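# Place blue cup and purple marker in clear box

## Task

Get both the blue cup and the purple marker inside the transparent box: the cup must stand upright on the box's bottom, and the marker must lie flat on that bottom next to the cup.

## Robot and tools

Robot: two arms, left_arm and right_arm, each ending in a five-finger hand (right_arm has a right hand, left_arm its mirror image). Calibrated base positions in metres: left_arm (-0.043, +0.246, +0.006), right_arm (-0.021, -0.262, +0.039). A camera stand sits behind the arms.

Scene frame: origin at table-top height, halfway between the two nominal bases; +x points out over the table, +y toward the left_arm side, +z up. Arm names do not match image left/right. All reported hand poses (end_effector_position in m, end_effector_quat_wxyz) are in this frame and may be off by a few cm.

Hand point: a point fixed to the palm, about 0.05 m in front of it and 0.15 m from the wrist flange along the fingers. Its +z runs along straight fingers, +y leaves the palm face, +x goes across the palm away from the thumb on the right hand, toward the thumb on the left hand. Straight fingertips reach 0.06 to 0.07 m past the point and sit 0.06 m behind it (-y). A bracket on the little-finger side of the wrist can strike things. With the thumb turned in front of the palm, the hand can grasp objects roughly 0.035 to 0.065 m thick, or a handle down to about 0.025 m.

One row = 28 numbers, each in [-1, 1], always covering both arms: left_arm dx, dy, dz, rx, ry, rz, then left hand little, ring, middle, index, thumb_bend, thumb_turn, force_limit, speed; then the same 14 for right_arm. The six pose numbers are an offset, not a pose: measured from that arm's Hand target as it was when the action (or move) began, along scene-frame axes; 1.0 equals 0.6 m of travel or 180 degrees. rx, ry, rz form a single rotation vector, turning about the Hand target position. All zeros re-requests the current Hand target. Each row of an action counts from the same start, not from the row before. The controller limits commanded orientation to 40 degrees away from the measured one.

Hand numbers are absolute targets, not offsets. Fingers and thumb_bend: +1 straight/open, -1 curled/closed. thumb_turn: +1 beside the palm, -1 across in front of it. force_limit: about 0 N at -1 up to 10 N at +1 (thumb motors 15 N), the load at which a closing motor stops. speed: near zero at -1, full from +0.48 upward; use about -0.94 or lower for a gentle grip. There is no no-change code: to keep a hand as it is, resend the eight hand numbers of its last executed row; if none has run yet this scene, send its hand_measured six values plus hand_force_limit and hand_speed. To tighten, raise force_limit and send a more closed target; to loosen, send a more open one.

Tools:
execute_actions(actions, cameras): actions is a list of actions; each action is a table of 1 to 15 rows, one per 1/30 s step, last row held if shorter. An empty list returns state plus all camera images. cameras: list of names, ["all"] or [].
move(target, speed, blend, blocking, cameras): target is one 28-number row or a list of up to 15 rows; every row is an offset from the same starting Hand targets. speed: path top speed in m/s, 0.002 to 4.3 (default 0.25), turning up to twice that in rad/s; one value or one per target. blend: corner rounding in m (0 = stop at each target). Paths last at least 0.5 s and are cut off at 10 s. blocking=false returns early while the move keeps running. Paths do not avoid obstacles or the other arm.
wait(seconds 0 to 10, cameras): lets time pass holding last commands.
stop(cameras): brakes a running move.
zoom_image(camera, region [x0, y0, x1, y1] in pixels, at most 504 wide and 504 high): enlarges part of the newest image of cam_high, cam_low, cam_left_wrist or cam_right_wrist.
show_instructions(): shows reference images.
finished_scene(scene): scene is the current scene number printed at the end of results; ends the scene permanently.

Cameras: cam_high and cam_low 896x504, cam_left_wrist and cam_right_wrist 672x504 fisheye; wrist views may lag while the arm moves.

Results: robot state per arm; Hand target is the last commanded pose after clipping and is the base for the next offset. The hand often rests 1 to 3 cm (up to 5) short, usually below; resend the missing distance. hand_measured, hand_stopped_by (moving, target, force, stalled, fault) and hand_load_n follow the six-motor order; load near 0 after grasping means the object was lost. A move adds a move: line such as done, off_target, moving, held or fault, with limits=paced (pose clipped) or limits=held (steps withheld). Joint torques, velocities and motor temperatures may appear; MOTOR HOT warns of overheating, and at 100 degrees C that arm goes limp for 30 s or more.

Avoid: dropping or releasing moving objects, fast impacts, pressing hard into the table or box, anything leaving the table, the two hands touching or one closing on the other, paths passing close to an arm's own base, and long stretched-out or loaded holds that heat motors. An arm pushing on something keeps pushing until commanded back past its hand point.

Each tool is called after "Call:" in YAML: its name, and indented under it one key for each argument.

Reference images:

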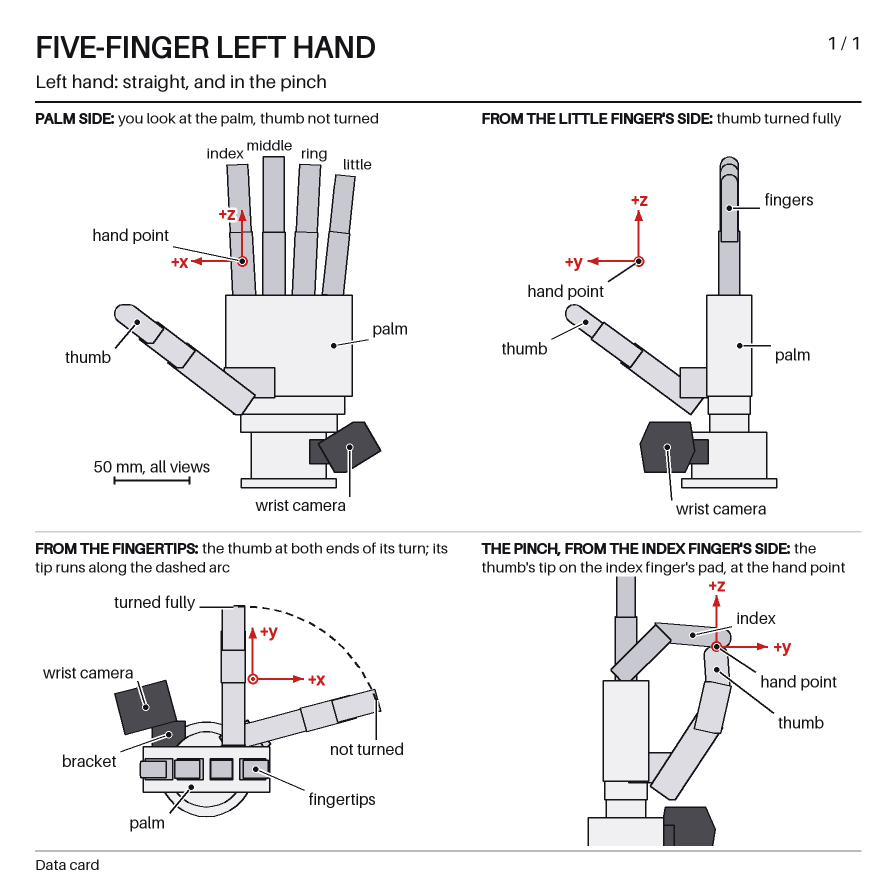

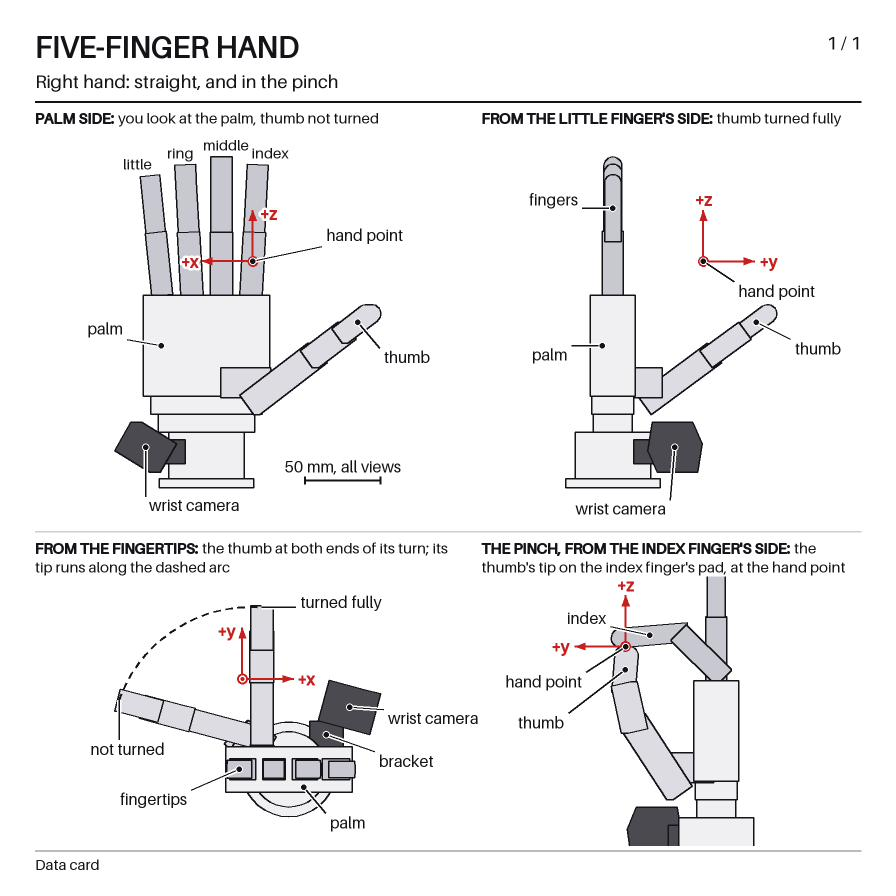

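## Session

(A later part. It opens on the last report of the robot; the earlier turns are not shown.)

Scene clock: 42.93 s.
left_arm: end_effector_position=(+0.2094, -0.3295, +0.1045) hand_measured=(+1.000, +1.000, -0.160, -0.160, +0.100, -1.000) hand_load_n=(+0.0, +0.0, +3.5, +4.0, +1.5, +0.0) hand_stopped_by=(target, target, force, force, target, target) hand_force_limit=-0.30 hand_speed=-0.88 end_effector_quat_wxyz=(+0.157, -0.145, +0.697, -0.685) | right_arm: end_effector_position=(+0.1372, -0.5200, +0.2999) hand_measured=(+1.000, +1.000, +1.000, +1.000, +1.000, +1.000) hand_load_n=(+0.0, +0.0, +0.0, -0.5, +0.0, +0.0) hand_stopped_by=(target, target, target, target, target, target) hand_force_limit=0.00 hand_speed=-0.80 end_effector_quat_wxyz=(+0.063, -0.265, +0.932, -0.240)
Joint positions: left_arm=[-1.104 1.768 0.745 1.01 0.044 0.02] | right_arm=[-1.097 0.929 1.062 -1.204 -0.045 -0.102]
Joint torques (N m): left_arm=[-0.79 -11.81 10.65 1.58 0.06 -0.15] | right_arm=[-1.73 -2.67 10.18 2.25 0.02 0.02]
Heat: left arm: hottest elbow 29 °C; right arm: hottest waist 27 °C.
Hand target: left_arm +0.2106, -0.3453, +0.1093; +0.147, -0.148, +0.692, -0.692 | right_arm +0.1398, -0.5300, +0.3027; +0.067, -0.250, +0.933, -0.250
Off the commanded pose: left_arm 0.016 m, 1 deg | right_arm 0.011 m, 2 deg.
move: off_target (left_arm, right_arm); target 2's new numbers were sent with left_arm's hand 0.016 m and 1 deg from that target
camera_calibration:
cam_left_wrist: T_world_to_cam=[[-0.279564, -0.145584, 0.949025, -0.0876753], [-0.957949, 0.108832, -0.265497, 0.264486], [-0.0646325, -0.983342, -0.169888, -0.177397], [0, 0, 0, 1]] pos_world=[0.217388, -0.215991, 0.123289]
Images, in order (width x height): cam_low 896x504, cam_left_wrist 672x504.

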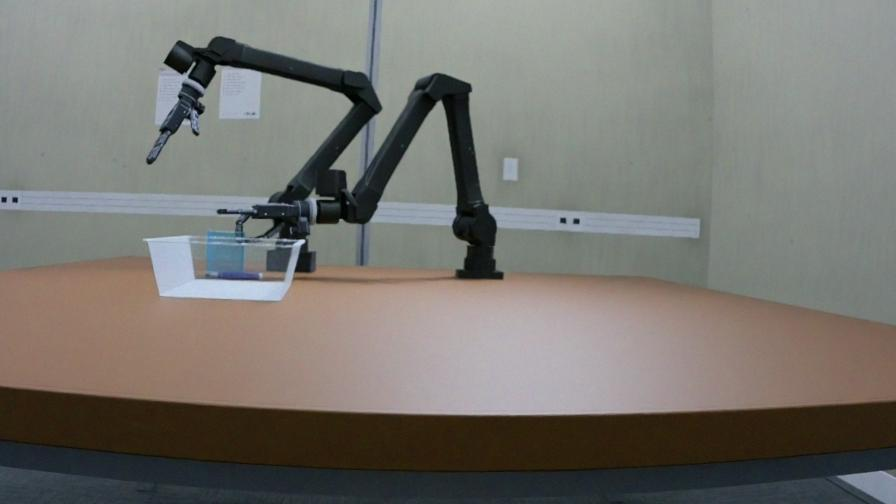

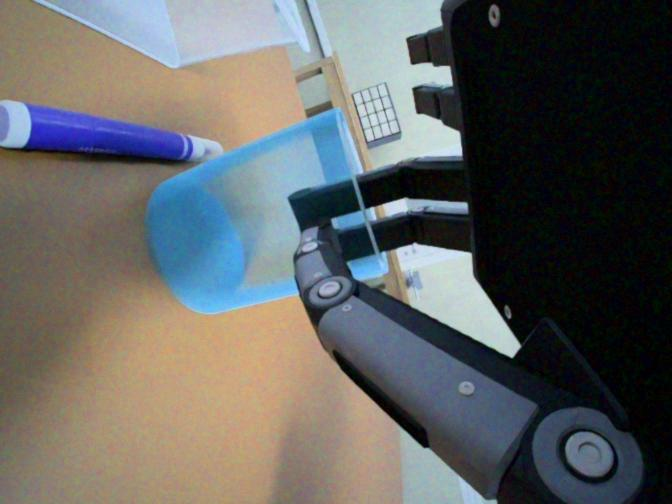

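Call:
move:
  target:
    - [0,0,0, 0, 0, 0, 1, 1, -0.5, -0.5, 0.1, -1, -0.1, -0.9, 0,0,0,0,0,0, 1, 1, 1, 1, 1, 1, 0, -0.8]
    - [0,0.005,0.09, 0, 0, 0, 1, 1, -0.5, -0.5, 0.1, -1, -0.1, -0.9, 0,0,0,0,0,0, 1, 1, 1, 1, 1, 1, 0, -0.8]
  cameras: ["cam_high","cam_low","cam_left_wrist"]
  speed: 0.06

Scene clock: 46.27 s.
left_arm: end_effector_position=(+0.2063, -0.3236, +0.1320) hand_measured=(+1.000, +1.000, -0.166, -0.166, +0.100, -1.000) hand_load_n=(+0.0, +0.0, +5.5, +5.0, +2.0, +0.0) hand_stopped_by=(target, target, force, force, target, target) hand_force_limit=-0.10 hand_speed=-0.90 end_effector_quat_wxyz=(+0.153, -0.149, +0.712, -0.670) | right_arm: end_effector_position=(+0.1372, -0.5200, +0.2999) hand_measured=(+1.000, +1.000, +1.000, +1.000, +1.000, +1.000) hand_load_n=(+0.0, +0.0, +0.0, +0.0, +0.0, +0.0) hand_stopped_by=(target, target, target, target, target, target) hand_force_limit=0.00 hand_speed=-0.80 end_effector_quat_wxyz=(+0.063, -0.265, +0.932, -0.240)
Joint positions: left_arm=[-1.104 1.657 0.752 0.848 0.044 0.02] | right_arm=[-1.097 0.929 1.062 -1.204 -0.045 -0.102]
Joint torques (N m): left_arm=[-0.56 -13.86 12.38 1.7 0.16 -0.14] | right_arm=[-2.43 -3.31 10.43 2.17 0.03 0.03]
Heat: left arm: hottest elbow 29 °C; right arm: hottest elbow 28 °C.
Hand target: left_arm +0.2105, -0.3422, +0.1633; +0.147, -0.148, +0.692, -0.692 | right_arm +0.1398, -0.5300, +0.3027; +0.067, -0.250, +0.933, -0.250
Off the commanded pose: left_arm 0.037 m, 3 deg | right_arm 0.011 m, 2 deg.
move: off_target (left_arm, right_arm)
camera_calibration:
cam_left_wrist: T_world_to_cam=[[-0.260349, -0.182997, 0.948014, -0.129684], [-0.963086, 0.118824, -0.241551, 0.269263], [-0.0684433, -0.975906, -0.207178, -0.158887], [0, 0, 0, 1]] pos_world=[0.214686, -0.210786, 0.155065]
Images, in order (width x height): cam_high 896x504, cam_low 896x504, cam_left_wrist 672x504.

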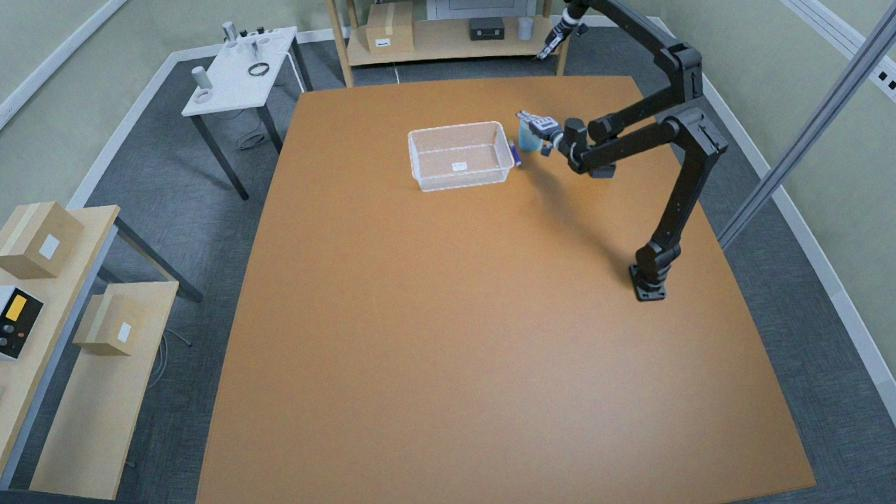

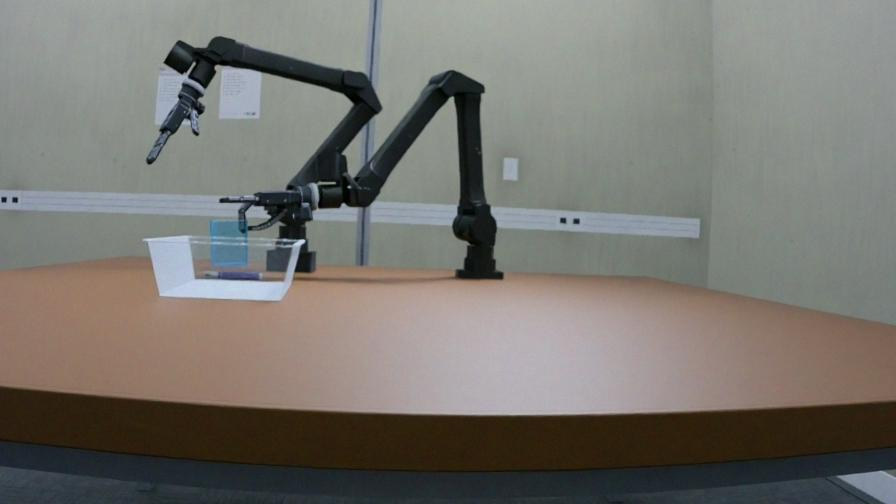

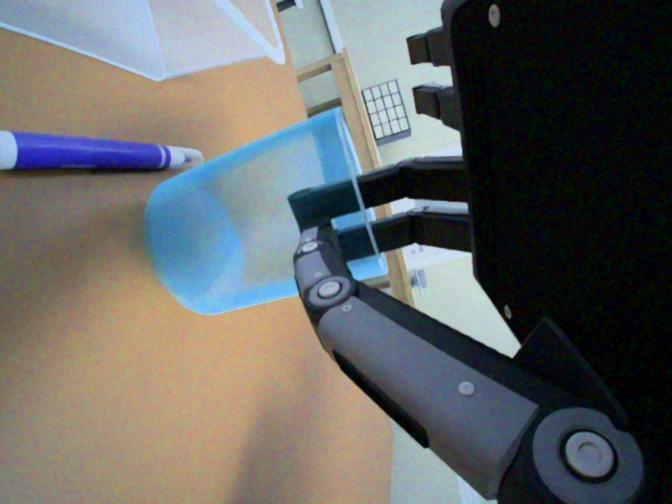

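Call:
move:
  target:
    - [0.024,0.037,0.245, 0, 0, 0, 1, 1, -0.5, -0.5, 0.1, -1, -0.1, -0.9, 0,0,0,0,0,0, 1, 1, 1, 1, 1, 1, 0, -0.8]
    - [0.533,0.137,0.245, 0, 0, 0.117, 1, 1, -0.5, -0.5, 0.1, -1, -0.1, -0.9, 0,0,0,0,0,0, 1, 1, 1, 1, 1, 1, 0, -0.8]
  cameras: ["cam_high","cam_low","cam_left_wrist"]
  speed: 0.15
  blend: [0.04,0]

Call:
zoom_image:
  camera: "cam_high"
  region: [390, 70, 570, 210]

Call:
zoom_image:
  camera: "cam_low"
  region: [120, 120, 340, 310]

Scene clock: 51.67 s.
left_arm: end_effector_position=(+0.5131, -0.2518, +0.2838) hand_measured=(+1.000, +1.000, -0.166, -0.166, +0.100, -1.000) hand_load_n=(+0.0, +0.0, +5.5, +5.5, +1.5, +0.0) hand_stopped_by=(target, target, force, force, target, target) hand_force_limit=-0.10 hand_speed=-0.90 end_effector_quat_wxyz=(+0.268, -0.270, +0.670, -0.638) | right_arm: end_effector_position=(+0.1372, -0.5200, +0.2999) hand_measured=(+1.000, +1.000, +1.000, +1.000, +1.000, +1.000) hand_load_n=(+0.0, +0.0, +0.0, +0.0, +0.0, +0.0) hand_stopped_by=(target, target, target, target, target, target) hand_force_limit=0.00 hand_speed=-0.80 end_effector_quat_wxyz=(+0.063, -0.265, +0.932, -0.240)
Joint positions: left_arm=[-0.663 1.687 1.286 0.358 0.135 0.02] | right_arm=[-1.097 0.929 1.062 -1.204 -0.045 -0.102]
Joint torques (N m): left_arm=[0.15 -14.97 16.76 1.69 -0.14 -0.14] | right_arm=[-1.9 -2.55 10.04 2.18 0.04 0.01]
Heat: left arm: hottest elbow 30 °C; right arm: hottest elbow 28 °C.
Hand target: left_arm +0.5304, -0.2601, +0.3103; +0.271, -0.271, +0.653, -0.653 | right_arm +0.1398, -0.5300, +0.3027; +0.067, -0.250, +0.933, -0.250
Off the commanded pose: left_arm 0.033 m, 3 deg | right_arm 0.011 m, 2 deg.
move: off_target (left_arm, right_arm)
camera_calibration:
cam_left_wrist: T_world_to_cam=[[-0.189328, -0.249182, 0.94977, -0.234223], [-0.943461, -0.221873, -0.246281, 0.498454], [0.272097, -0.942699, -0.193087, -0.206842], [0, 0, 0, 1]] pos_world=[0.482207, -0.14276, 0.305279]
Images, in order (width x height): cam_high 896x504, cam_low 896x504, cam_left_wrist 672x504.

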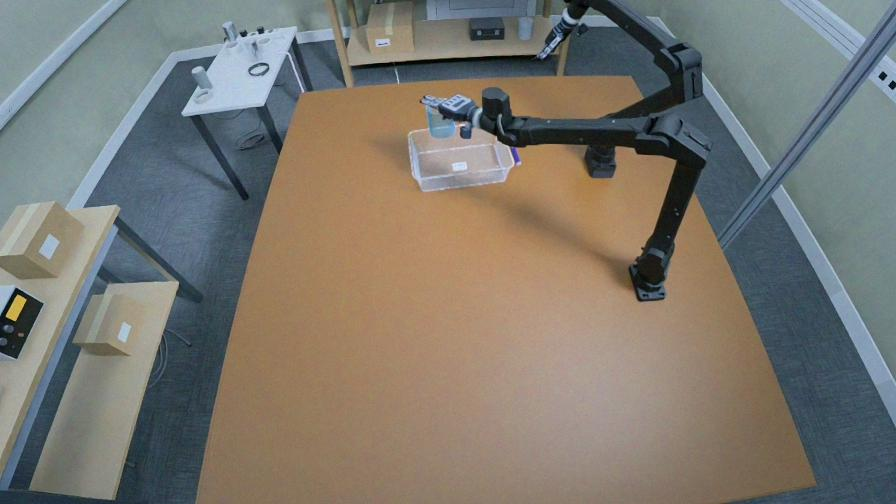

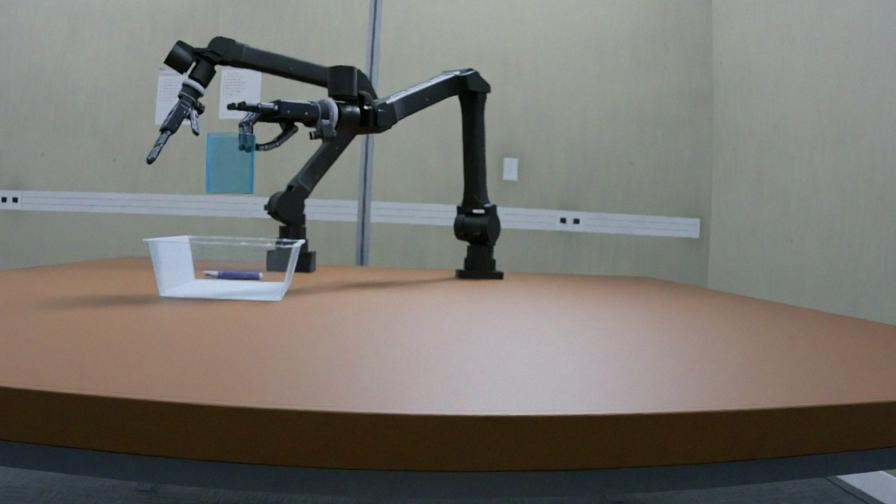

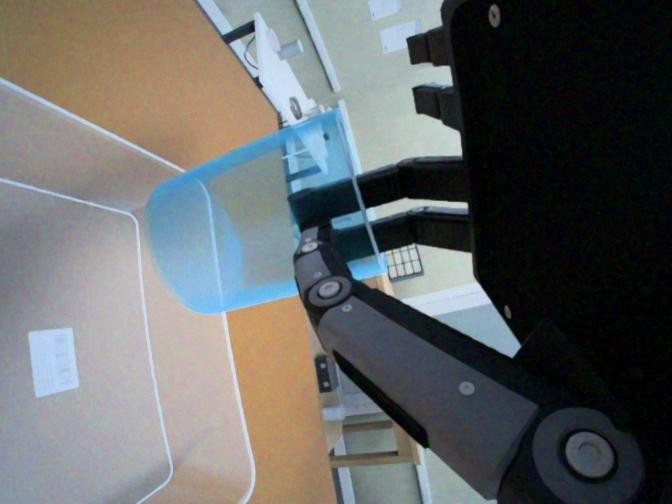

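Scaled by 2.800 from the camera's 896x504 image, which has a finer 1280x720 frame.

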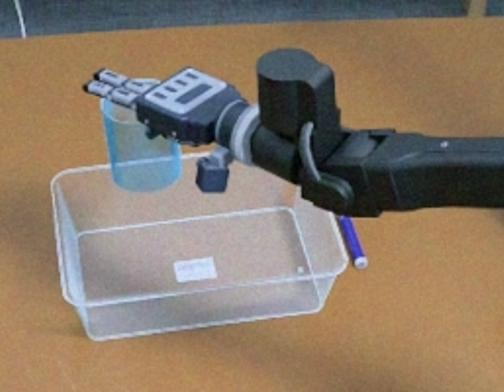

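Scaled by 2.291 from the camera's 896x504 image, which has a finer 1280x720 frame.

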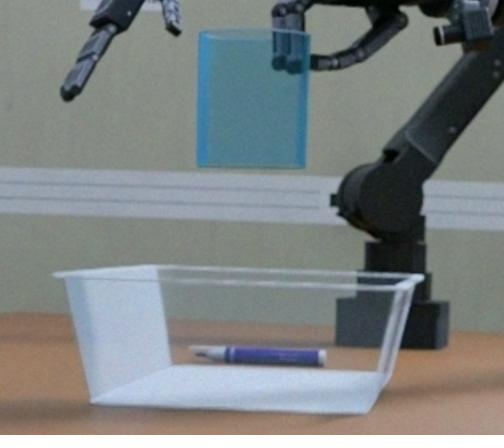

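Call:
move:
  target:
    - [0.04,-0.025,-0.10, 0, 0, 0, 1, 1, -0.5, -0.5, 0.1, -1, -0.1, -0.9, 0,0,0,0,0,0, 1, 1, 1, 1, 1, 1, 0, -0.8]
    - [0.04,-0.025,-0.205, 0, 0, 0, 1, 1, -0.5, -0.5, 0.1, -1, -0.1, -0.9, 0,0,0,0,0,0, 1, 1, 1, 1, 1, 1, 0, -0.8]
  cameras: ["cam_high","cam_low","cam_left_wrist"]
  speed: 0.12
  blend: [0.03,0]

Call:
zoom_image:
  camera: "cam_high"
  region: [390, 70, 570, 210]

Call:
zoom_image:
  camera: "cam_low"
  region: [120, 150, 340, 310]

Scene clock: 54.53 s.
left_arm: end_effector_position=(+0.5427, -0.2745, +0.1769) hand_measured=(+1.000, +1.000, -0.166, -0.166, +0.100, -1.000) hand_load_n=(+0.0, +0.0, +5.5, +5.5, +2.0, +0.0) hand_stopped_by=(target, target, force, force, target, target) hand_force_limit=-0.10 hand_speed=-0.90 end_effector_quat_wxyz=(+0.268, -0.269, +0.668, -0.639) | right_arm: end_effector_position=(+0.1372, -0.5200, +0.2999) hand_measured=(+1.000, +1.000, +1.000, +1.000, +1.000, +1.000) hand_load_n=(+0.0, +0.0, +0.0, +0.0, +0.0, -0.5) hand_stopped_by=(target, target, target, target, target, target) hand_force_limit=0.00 hand_speed=-0.80 end_effector_quat_wxyz=(+0.063, -0.265, +0.932, -0.240)
Joint positions: left_arm=[-0.663 1.911 1.286 0.585 0.135 0.02] | right_arm=[-1.097 0.929 1.062 -1.204 -0.045 -0.102]
Joint torques (N m): left_arm=[0.38 -17.61 11.93 3.08 0 -0.14] | right_arm=[-1.55 -2.96 10.24 2.17 0.04 0.03]
Heat: left arm: hottest elbow 30 °C; right arm: hottest elbow 28 °C.
Hand target: left_arm +0.5544, -0.2751, +0.1873; +0.271, -0.271, +0.653, -0.653 | right_arm +0.1398, -0.5300, +0.3027; +0.067, -0.250, +0.933, -0.250
Off the commanded pose: left_arm 0.016 m, 2 deg | right_arm 0.011 m, 2 deg.
move: off_target (left_arm, right_arm)
camera_calibration:
cam_left_wrist: T_world_to_cam=[[-0.192162, -0.246962, 0.949781, -0.130546], [-0.942715, -0.222476, -0.24858, 0.49482], [0.272693, -0.943141, -0.190063, -0.257869], [0, 0, 0, 1]] pos_world=[0.511708, -0.165361, 0.197981]
Images, in order (width x height): cam_high 896x504, cam_low 896x504, cam_left_wrist 672x504.

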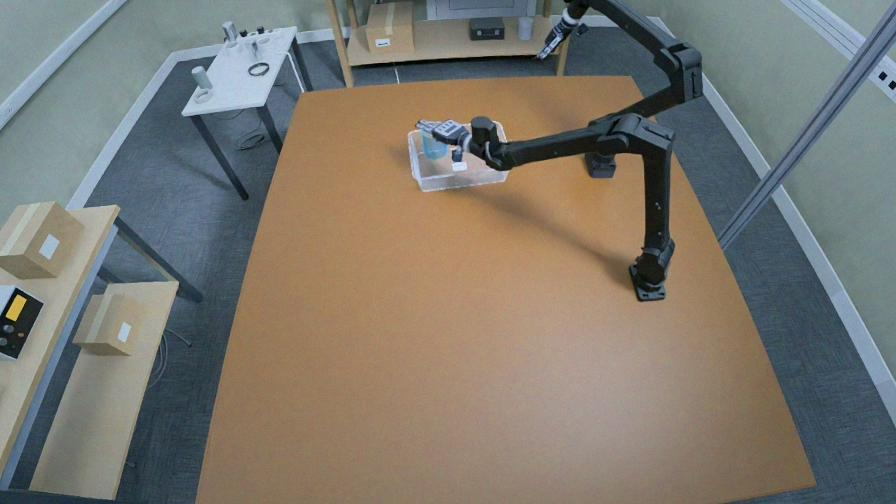

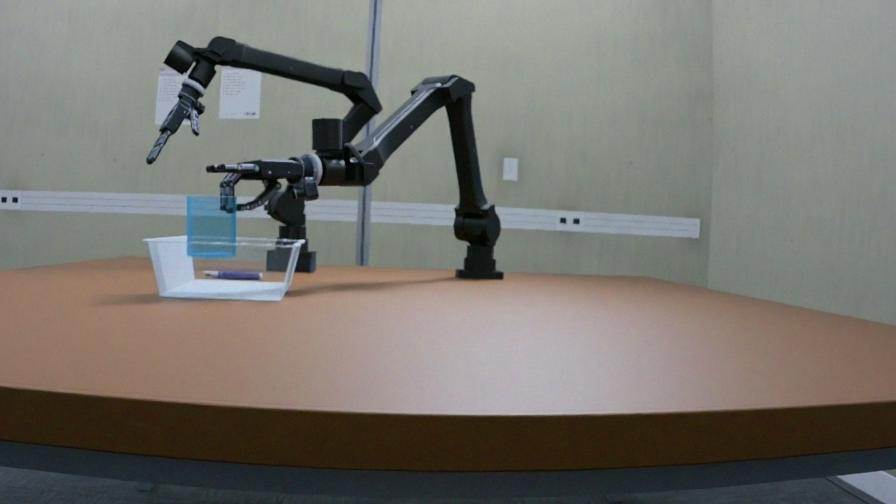

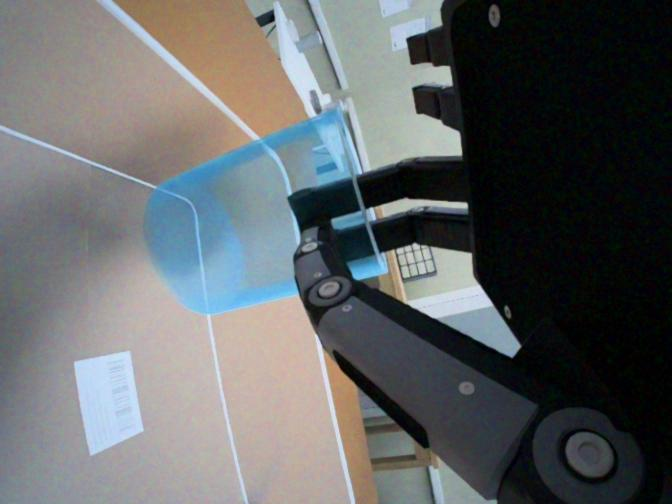

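Scaled by 2.800 from the camera's 896x504 image, which has a finer 1280x720 frame.

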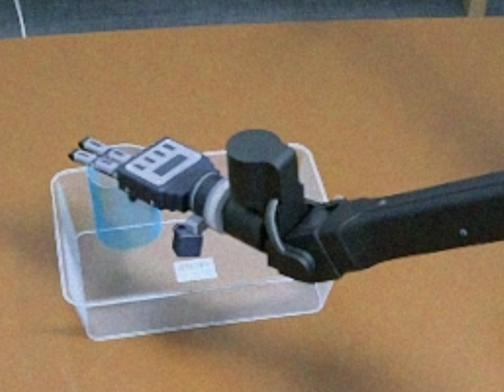

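Scaled by 2.291 from the camera's 896x504 image, which has a finer 1280x720 frame.

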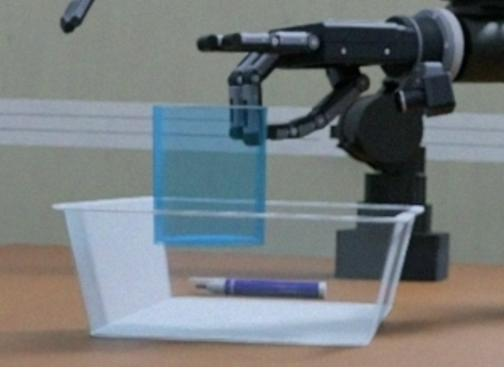

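Call:
move:
  target:
    - [-0.022,0.012,-0.10, 0, 0, 0, 1, 1, -0.5, -0.5, 0.1, -1, -0.1, -0.9, 0,0,0,0,0,0, 1, 1, 1, 1, 1, 1, 0, -0.8]
  cameras: ["cam_high","cam_low","cam_left_wrist"]
  speed: 0.08

Call:
zoom_image:
  camera: "cam_low"
  region: [150, 190, 310, 310]

Scene clock: 56.83 s.
left_arm: end_effector_position=(+0.5375, -0.2706, +0.1316) hand_measured=(+1.000, +1.000, -0.166, -0.166, +0.100, -1.000) hand_load_n=(+0.0, +0.0, +5.5, +5.0, +2.0, +0.0) hand_stopped_by=(target, target, force, force, target, target) hand_force_limit=-0.10 hand_speed=-0.90 end_effector_quat_wxyz=(+0.273, -0.265, +0.661, -0.647) | right_arm: end_effector_position=(+0.1372, -0.5200, +0.2999) hand_measured=(+1.000, +1.000, +1.000, +1.000, +1.000, +1.000) hand_load_n=(+0.0, +0.0, +0.0, +0.0, +0.0, +0.0) hand_stopped_by=(target, target, target, target, target, target) hand_force_limit=0.00 hand_speed=-0.80 end_effector_quat_wxyz=(+0.063, -0.265, +0.932, -0.240)
Joint positions: left_arm=[-0.663 1.98 1.228 0.739 0.135 0.02] | right_arm=[-1.097 0.929 1.062 -1.204 -0.045 -0.102]
Joint torques (N m): left_arm=[0.15 -17.38 9.11 3.1 -0.15 -0.14] | right_arm=[-1.61 -2.26 10.11 2.19 0.02 0.02]
Heat: left arm: hottest elbow 30 °C; right arm: hottest elbow 28 °C.
Hand target: left_arm +0.5412, -0.2679, +0.1274; +0.271, -0.271, +0.653, -0.653 | right_arm +0.1398, -0.5300, +0.3027; +0.067, -0.250, +0.933, -0.250
Off the commanded pose: left_arm 0.006 m, 1 deg | right_arm 0.011 m, 2 deg.
move: off_target (right_arm)
camera_calibration:
cam_left_wrist: T_world_to_cam=[[-0.211198, -0.232436, 0.949404, -0.073352], [-0.937572, -0.226416, -0.263998, 0.477728], [0.276323, -0.945891, -0.170107, -0.266709], [0, 0, 0, 1]] pos_world=[0.50611, -0.161162, 0.150391]
Images, in order (width x height): cam_high 896x504, cam_low 896x504, cam_left_wrist 672x504.

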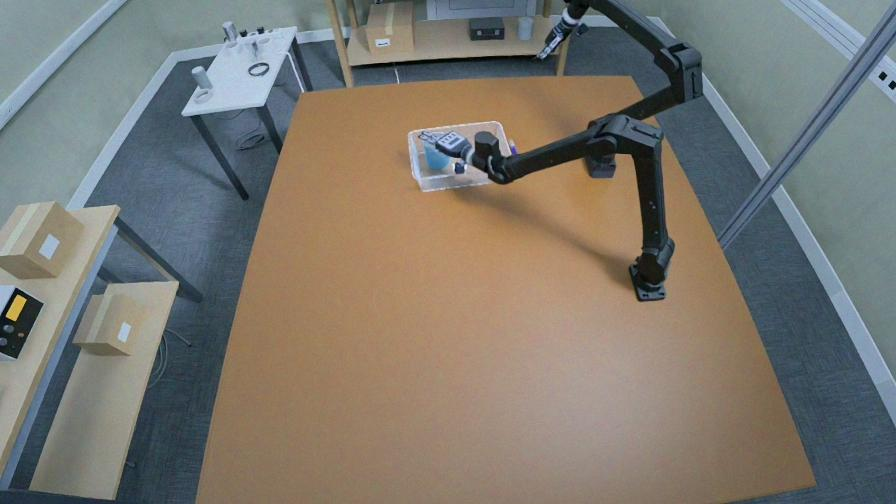

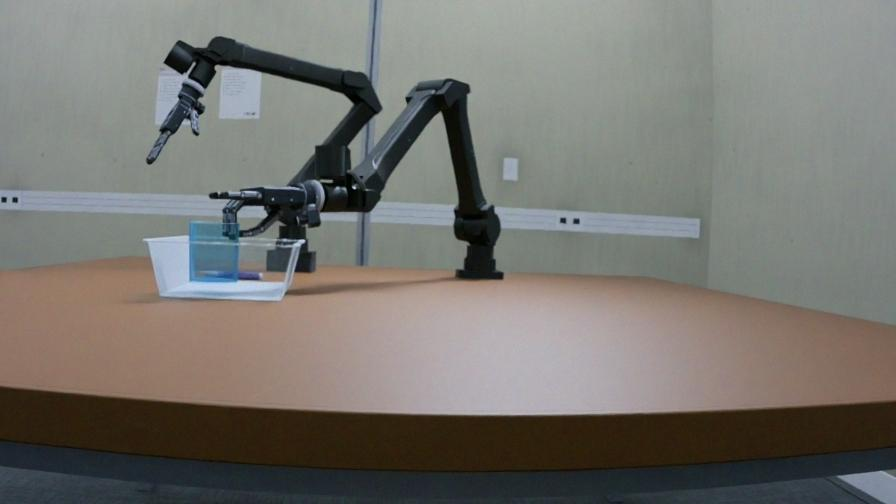

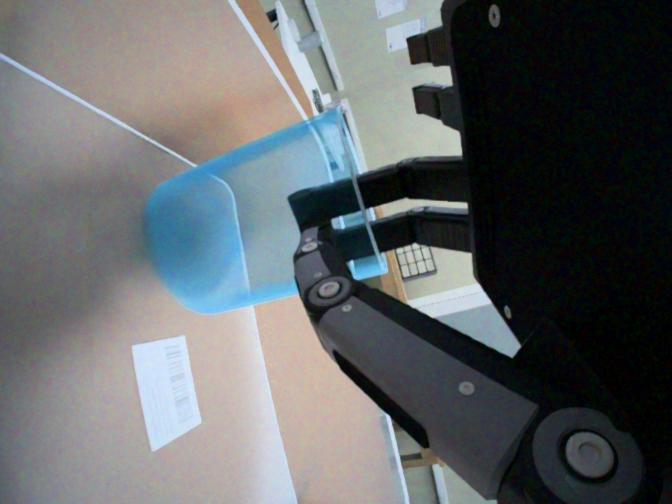

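Scaled by 3.150 from the camera's 896x504 image, which has a finer 1280x720 frame.

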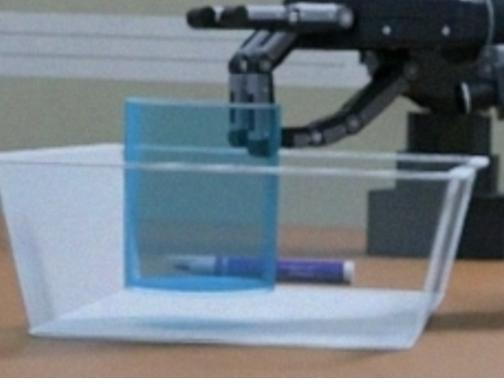

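Call:
move:
  target:
    - [-0.008,0.0,-0.035, 0, 0, 0, 1, 1, -0.5, -0.5, 0.1, -1, -0.1, -0.9, 0,0,0,0,0,0, 1, 1, 1, 1, 1, 1, 0, -0.8]
  cameras: ["cam_low"]
  speed: 0.05

Call:
zoom_image:
  camera: "cam_low"
  region: [150, 190, 310, 310]

Scene clock: 58.40 s.
left_arm: end_effector_position=(+0.5352, -0.2687, +0.1136) hand_measured=(+1.000, +1.000, -0.166, -0.166, +0.100, -1.000) hand_load_n=(+0.0, +0.0, +5.5, +5.0, +2.0, +0.0) hand_stopped_by=(target, target, force, force, target, target) hand_force_limit=-0.10 hand_speed=-0.90 end_effector_quat_wxyz=(+0.273, -0.265, +0.659, -0.649) | right_arm: end_effector_position=(+0.1372, -0.5200, +0.2999) hand_measured=(+1.000, +1.000, +1.000, +1.000, +1.000, +1.000) hand_load_n=(+0.0, +0.0, +0.0, +0.0, +0.0, +0.0) hand_stopped_by=(target, target, target, target, target, target) hand_force_limit=0.00 hand_speed=-0.80 end_effector_quat_wxyz=(+0.063, -0.265, +0.932, -0.240)
Joint positions: left_arm=[-0.663 2.01 1.21 0.791 0.133 0.017] | right_arm=[-1.097 0.929 1.062 -1.204 -0.045 -0.102]
Joint torques (N m): left_arm=[-0.21 -17.14 8.7 3.07 -0.17 -0.14] | right_arm=[-1.55 -2.84 10.18 2.18 0.05 0.04]
Heat: left arm: hottest elbow 30 °C; right arm: hottest elbow 28 °C.
Hand target: left_arm +0.5363, -0.2679, +0.1062; +0.271, -0.271, +0.653, -0.653 | right_arm +0.1398, -0.5300, +0.3027; +0.067, -0.250, +0.933, -0.250
Off the commanded pose: left_arm 0.007 m, 1 deg | right_arm 0.011 m, 2 deg.
move: off_target (right_arm)
Images, in order (width x height): cam_low 896x504.

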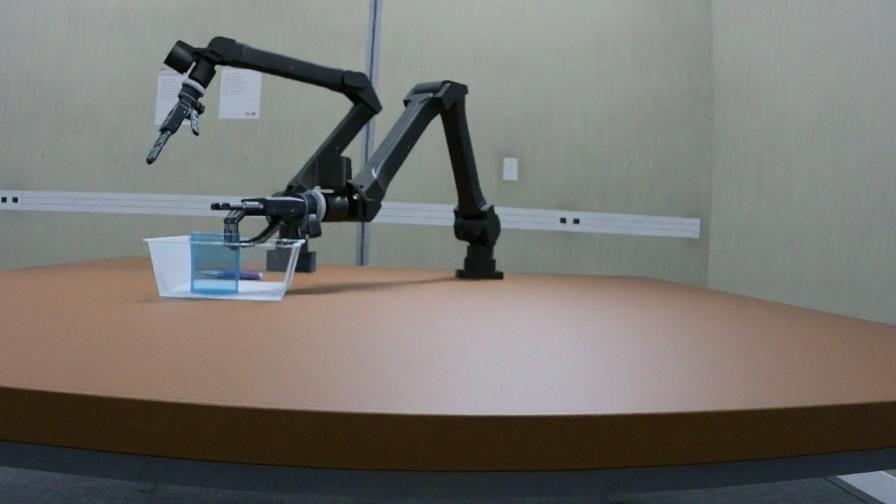

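Scaled by 3.150 from the camera's 896x504 image, which has a finer 1280x720 frame.

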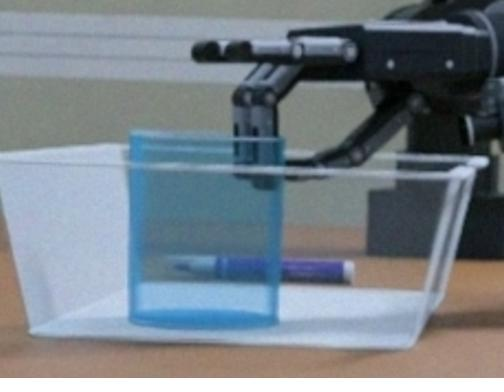

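Call:
move:
  target:
    - [0,0.0,-0.014, 0, 0, 0, 1, 1, -0.5, -0.5, 0.1, -1, -0.1, -0.9, 0,0,0,0,0,0, 1, 1, 1, 1, 1, 1, 0, -0.8]
  cameras: ["cam_low"]
  speed: 0.03

Call:
zoom_image:
  camera: "cam_low"
  region: [150, 190, 310, 310]

Scene clock: 59.87 s.
left_arm: end_effector_position=(+0.5359, -0.2695, +0.1130) hand_measured=(+1.000, +1.000, -0.166, -0.166, +0.100, -1.000) hand_load_n=(+0.0, +0.0, +5.0, +5.5, +1.5, +0.0) hand_stopped_by=(target, target, force, force, target, target) hand_force_limit=-0.10 hand_speed=-0.90 end_effector_quat_wxyz=(+0.275, -0.263, +0.655, -0.653) | right_arm: end_effector_position=(+0.1372, -0.5200, +0.2999) hand_measured=(+1.000, +1.000, +1.000, +1.000, +1.000, +1.000) hand_load_n=(+0.0, +0.0, +0.0, +0.0, +0.0, -0.5) hand_stopped_by=(target, target, target, target, target, target) hand_force_limit=0.00 hand_speed=-0.80 end_effector_quat_wxyz=(+0.063, -0.265, +0.932, -0.240)
Joint positions: left_arm=[-0.663 2.018 1.21 0.812 0.135 0.017] | right_arm=[-1.097 0.929 1.062 -1.204 -0.045 -0.102]
Joint torques (N m): left_arm=[-0.21 -16.73 8.43 2.93 -0.17 -0.13] | right_arm=[-1.44 -2.73 10.09 2.07 0.05 0.01]
Heat: left arm: hottest elbow 30 °C; right arm: hottest elbow 28 °C.
Hand target: left_arm +0.5363, -0.2678, +0.0977; +0.271, -0.271, +0.653, -0.653 | right_arm +0.1398, -0.5300, +0.3027; +0.067, -0.250, +0.933, -0.250
Off the commanded pose: left_arm 0.015 m, 1 deg | right_arm 0.011 m, 2 deg.
move: off_target (left_arm, right_arm)
Images, in order (width x height): cam_low 896x504.

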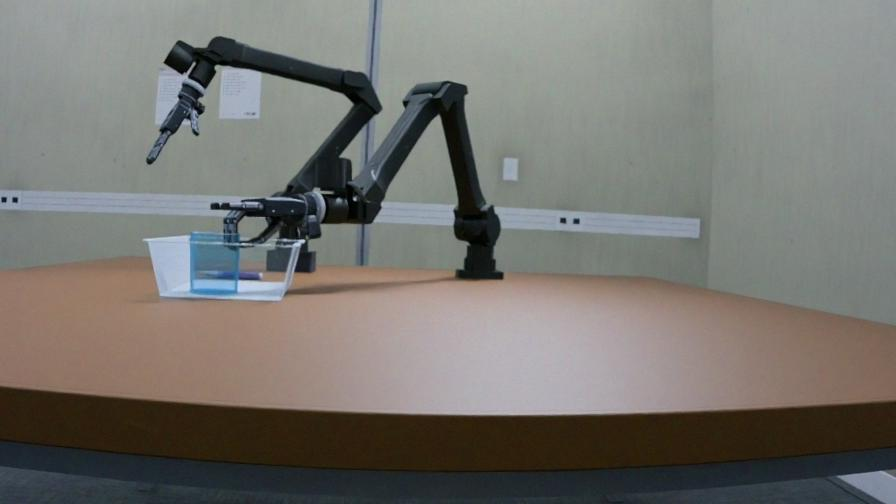

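Scaled by 3.150 from the camera's 896x504 image, which has a finer 1280x720 frame.

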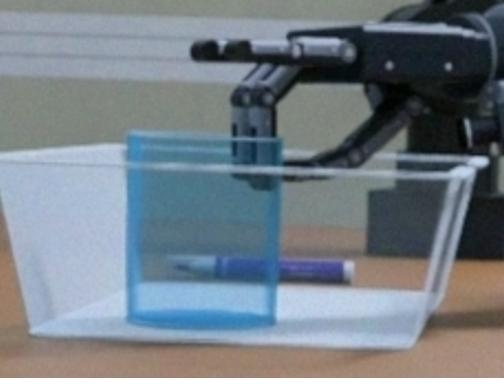

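Call:
move:
  target:
    - [0,0.0,0.022, 0, 0, 0, 1, 1, -0.5, -0.5, 0.1, -1, -0.1, -0.9, 0,0,0,0,0,0, 1, 1, 1, 1, 1, 1, 0, -0.8]
    - [0,0,0.022, 0, 0, 0, 1, 1, 0.15, 0.15, 0.55, -1, -0.1, -0.6, 0,0,0,0,0,0, 1, 1, 1, 1, 1, 1, 0, -0.8]
  cameras: ["cam_low", "cam_left_wrist"]
  speed: 0.05

Scene clock: 63.00 s.
left_arm: end_effector_position=(+0.5359, -0.2695, +0.1130) hand_measured=(+1.000, +1.000, +0.150, +0.150, +0.550, -1.000) hand_load_n=(+0.0, +0.0, +0.0, +0.0, +0.0, +0.0) hand_stopped_by=(target, target, target, target, target, target) hand_force_limit=-0.10 hand_speed=-0.60 end_effector_quat_wxyz=(+0.275, -0.263, +0.655, -0.653) | right_arm: end_effector_position=(+0.1372, -0.5200, +0.2999) hand_measured=(+1.000, +1.000, +1.000, +1.000, +1.000, +1.000) hand_load_n=(+0.0, +0.0, +0.0, +0.0, +0.0, +0.0) hand_stopped_by=(target, target, target, target, target, target) hand_force_limit=0.00 hand_speed=-0.80 end_effector_quat_wxyz=(+0.063, -0.265, +0.932, -0.240)
Joint positions: left_arm=[-0.663 2.018 1.21 0.812 0.135 0.017] | right_arm=[-1.097 0.929 1.062 -1.204 -0.045 -0.102]
Joint torques (N m): left_arm=[-0.26 -18.73 8.75 1.87 -0.18 -0.14] | right_arm=[-1.73 -2.9 10.17 2.22 0.04 0.02]
Heat: left arm: hottest elbow 30 °C; right arm: hottest elbow 28 °C.
Hand target: left_arm +0.5363, -0.2678, +0.1109; +0.271, -0.271, +0.653, -0.653 | right_arm +0.1398, -0.5300, +0.3027; +0.067, -0.250, +0.933, -0.250
Off the commanded pose: left_arm 0.003 m, 1 deg | right_arm 0.011 m, 2 deg.
move: off_target (right_arm)
camera_calibration:
cam_left_wrist: T_world_to_cam=[[-0.222585, -0.219989, 0.949769, -0.0463885], [-0.934355, -0.229937, -0.272232, 0.469838], [0.278275, -0.948016, -0.154367, -0.271823], [0, 0, 0, 1]] pos_world=[0.504311, -0.159864, 0.130003]
Images, in order (width x height): cam_low 896x504, cam_left_wrist 672x504.

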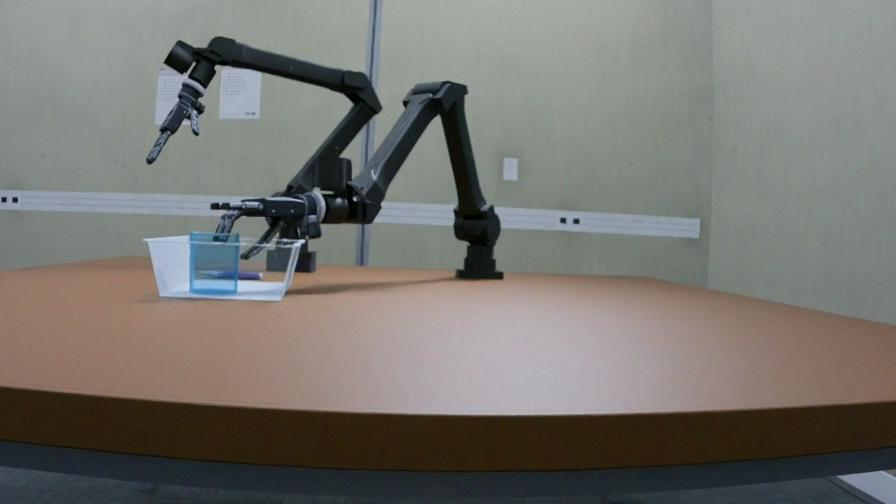

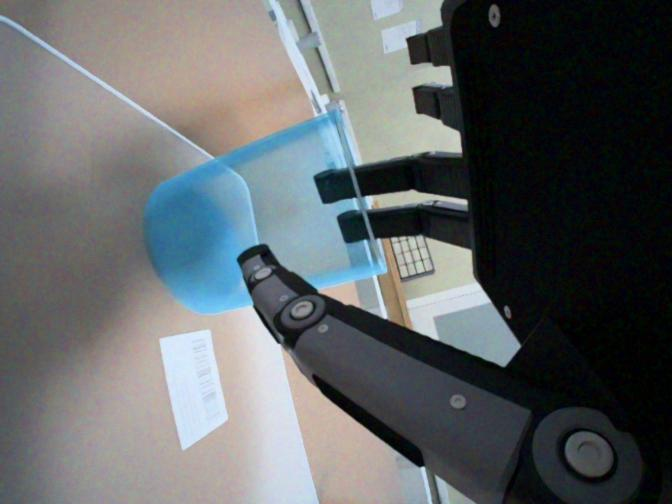

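Call:
move:
  target:
    - [0,0.0,0.28, 0, 0, 0, 1, 1, 0.15, 0.15, 0.55, -1, -0.1, -0.6, 0,0,0,0,0,0, 1, 1, 1, 1, 1, 1, 0, -0.8]
    - [-0.144,0.78,0.365, 0, 0, 0, 1, 1, 0.15, 0.15, 0.55, -1, -0.1, -0.6, 0.23,0.475,-0.17,-0.1643,-0.309,0.3212, -1, -1, -1, -1, 1, 1, 0, 0]
  cameras: ["all"]
  speed: [0.15, 0.3]

Scene clock: 71.93 s.
left_arm: end_effector_position=(+0.4519, +0.1977, +0.3240) hand_measured=(+1.000, +1.000, +0.150, +0.150, +0.550, -1.000) hand_load_n=(+0.0, +0.0, +0.0, +0.0, +0.0, +0.0) hand_stopped_by=(target, target, target, target, target, target) hand_force_limit=-0.10 hand_speed=-0.60 end_effector_quat_wxyz=(+0.275, -0.269, +0.655, -0.650) | right_arm: end_effector_position=(+0.2763, -0.2481, +0.2021) hand_measured=(-1.000, -1.000, -1.000, -1.000, +1.000, +1.000) hand_load_n=(+0.0, +0.0, +0.5, +0.0, +0.0, +0.0) hand_stopped_by=(target, target, target, target, target, target) hand_force_limit=0.00 hand_speed=0.00 end_effector_quat_wxyz=(+0.511, -0.521, +0.483, -0.484)
Joint positions: left_arm=[0.275 1.235 0.885 0.343 1.064 0.017] | right_arm=[-0.225 0.12 0.075 0.035 -0.321 -0.014]
Joint torques (N m): left_arm=[0.26 -9.47 11.69 1.18 0.2 -0.12] | right_arm=[0.26 3.78 9.58 3.23 0.15 -0.04]
Motor temperatures (°C): left_arm=[26 25 31 25 23 22] | right_arm=[27 25 28 24 22 23]
Heat: left arm: hottest elbow 31 °C; right arm: hottest elbow 28 °C.
Hand target: left_arm +0.4500, +0.2003, +0.3300; +0.271, -0.272, +0.653, -0.653 | right_arm +0.2778, -0.2451, +0.2006; +0.517, -0.517, +0.482, -0.482
Off the commanded pose: left_arm 0.007 m, 1 deg | right_arm 0.004 m, 1 deg.
move: done
camera_calibration:
cam_left_wrist: T_world_to_cam=[[-0.21121, -0.222343, 0.951816, -0.168042], [-0.935182, -0.237265, -0.262944, 0.555068], [0.284297, -0.945658, -0.157818, 0.225023], [0, 0, 0, 1]] pos_world=[0.419624, 0.30713, 0.34141]
cam_right_wrist: T_world_to_cam=[[-0.00420653, -0.25574, -0.966737, 0.132922], [-0.583684, 0.785603, -0.205283, 0.39503], [0.81197, 0.563405, -0.152576, 0.062114], [0, 0, 0, 1]] pos_world=[0.180697, -0.311338, 0.219071]

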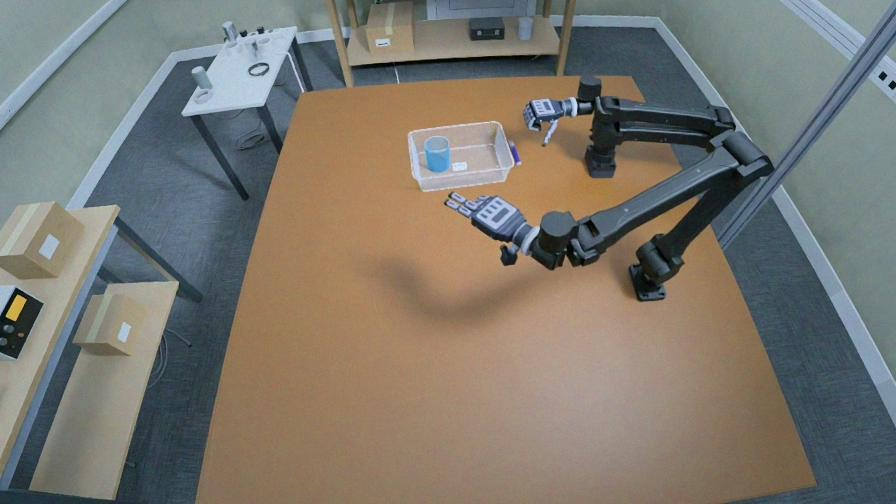

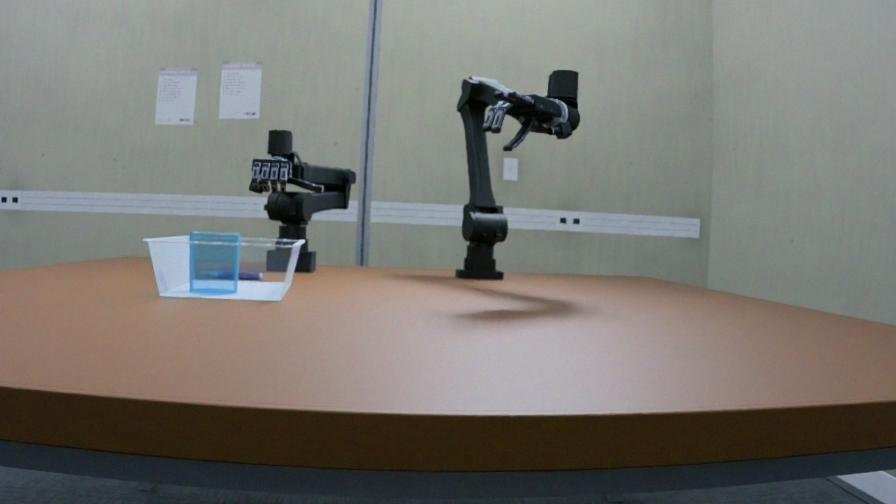

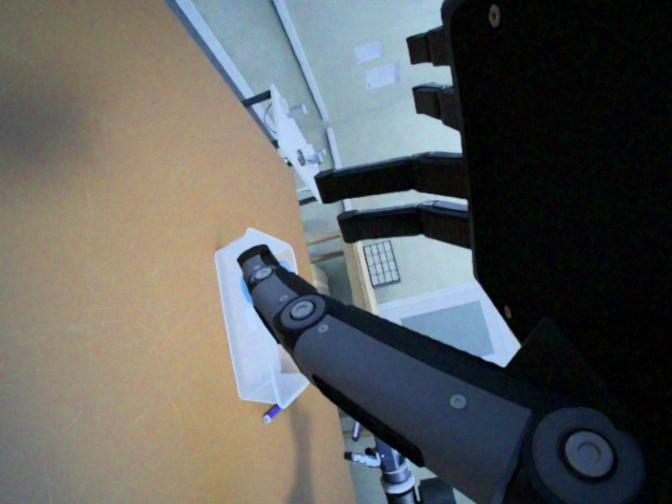

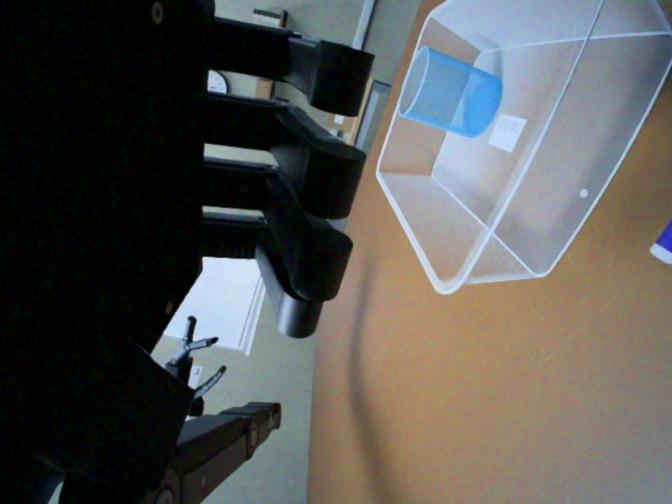

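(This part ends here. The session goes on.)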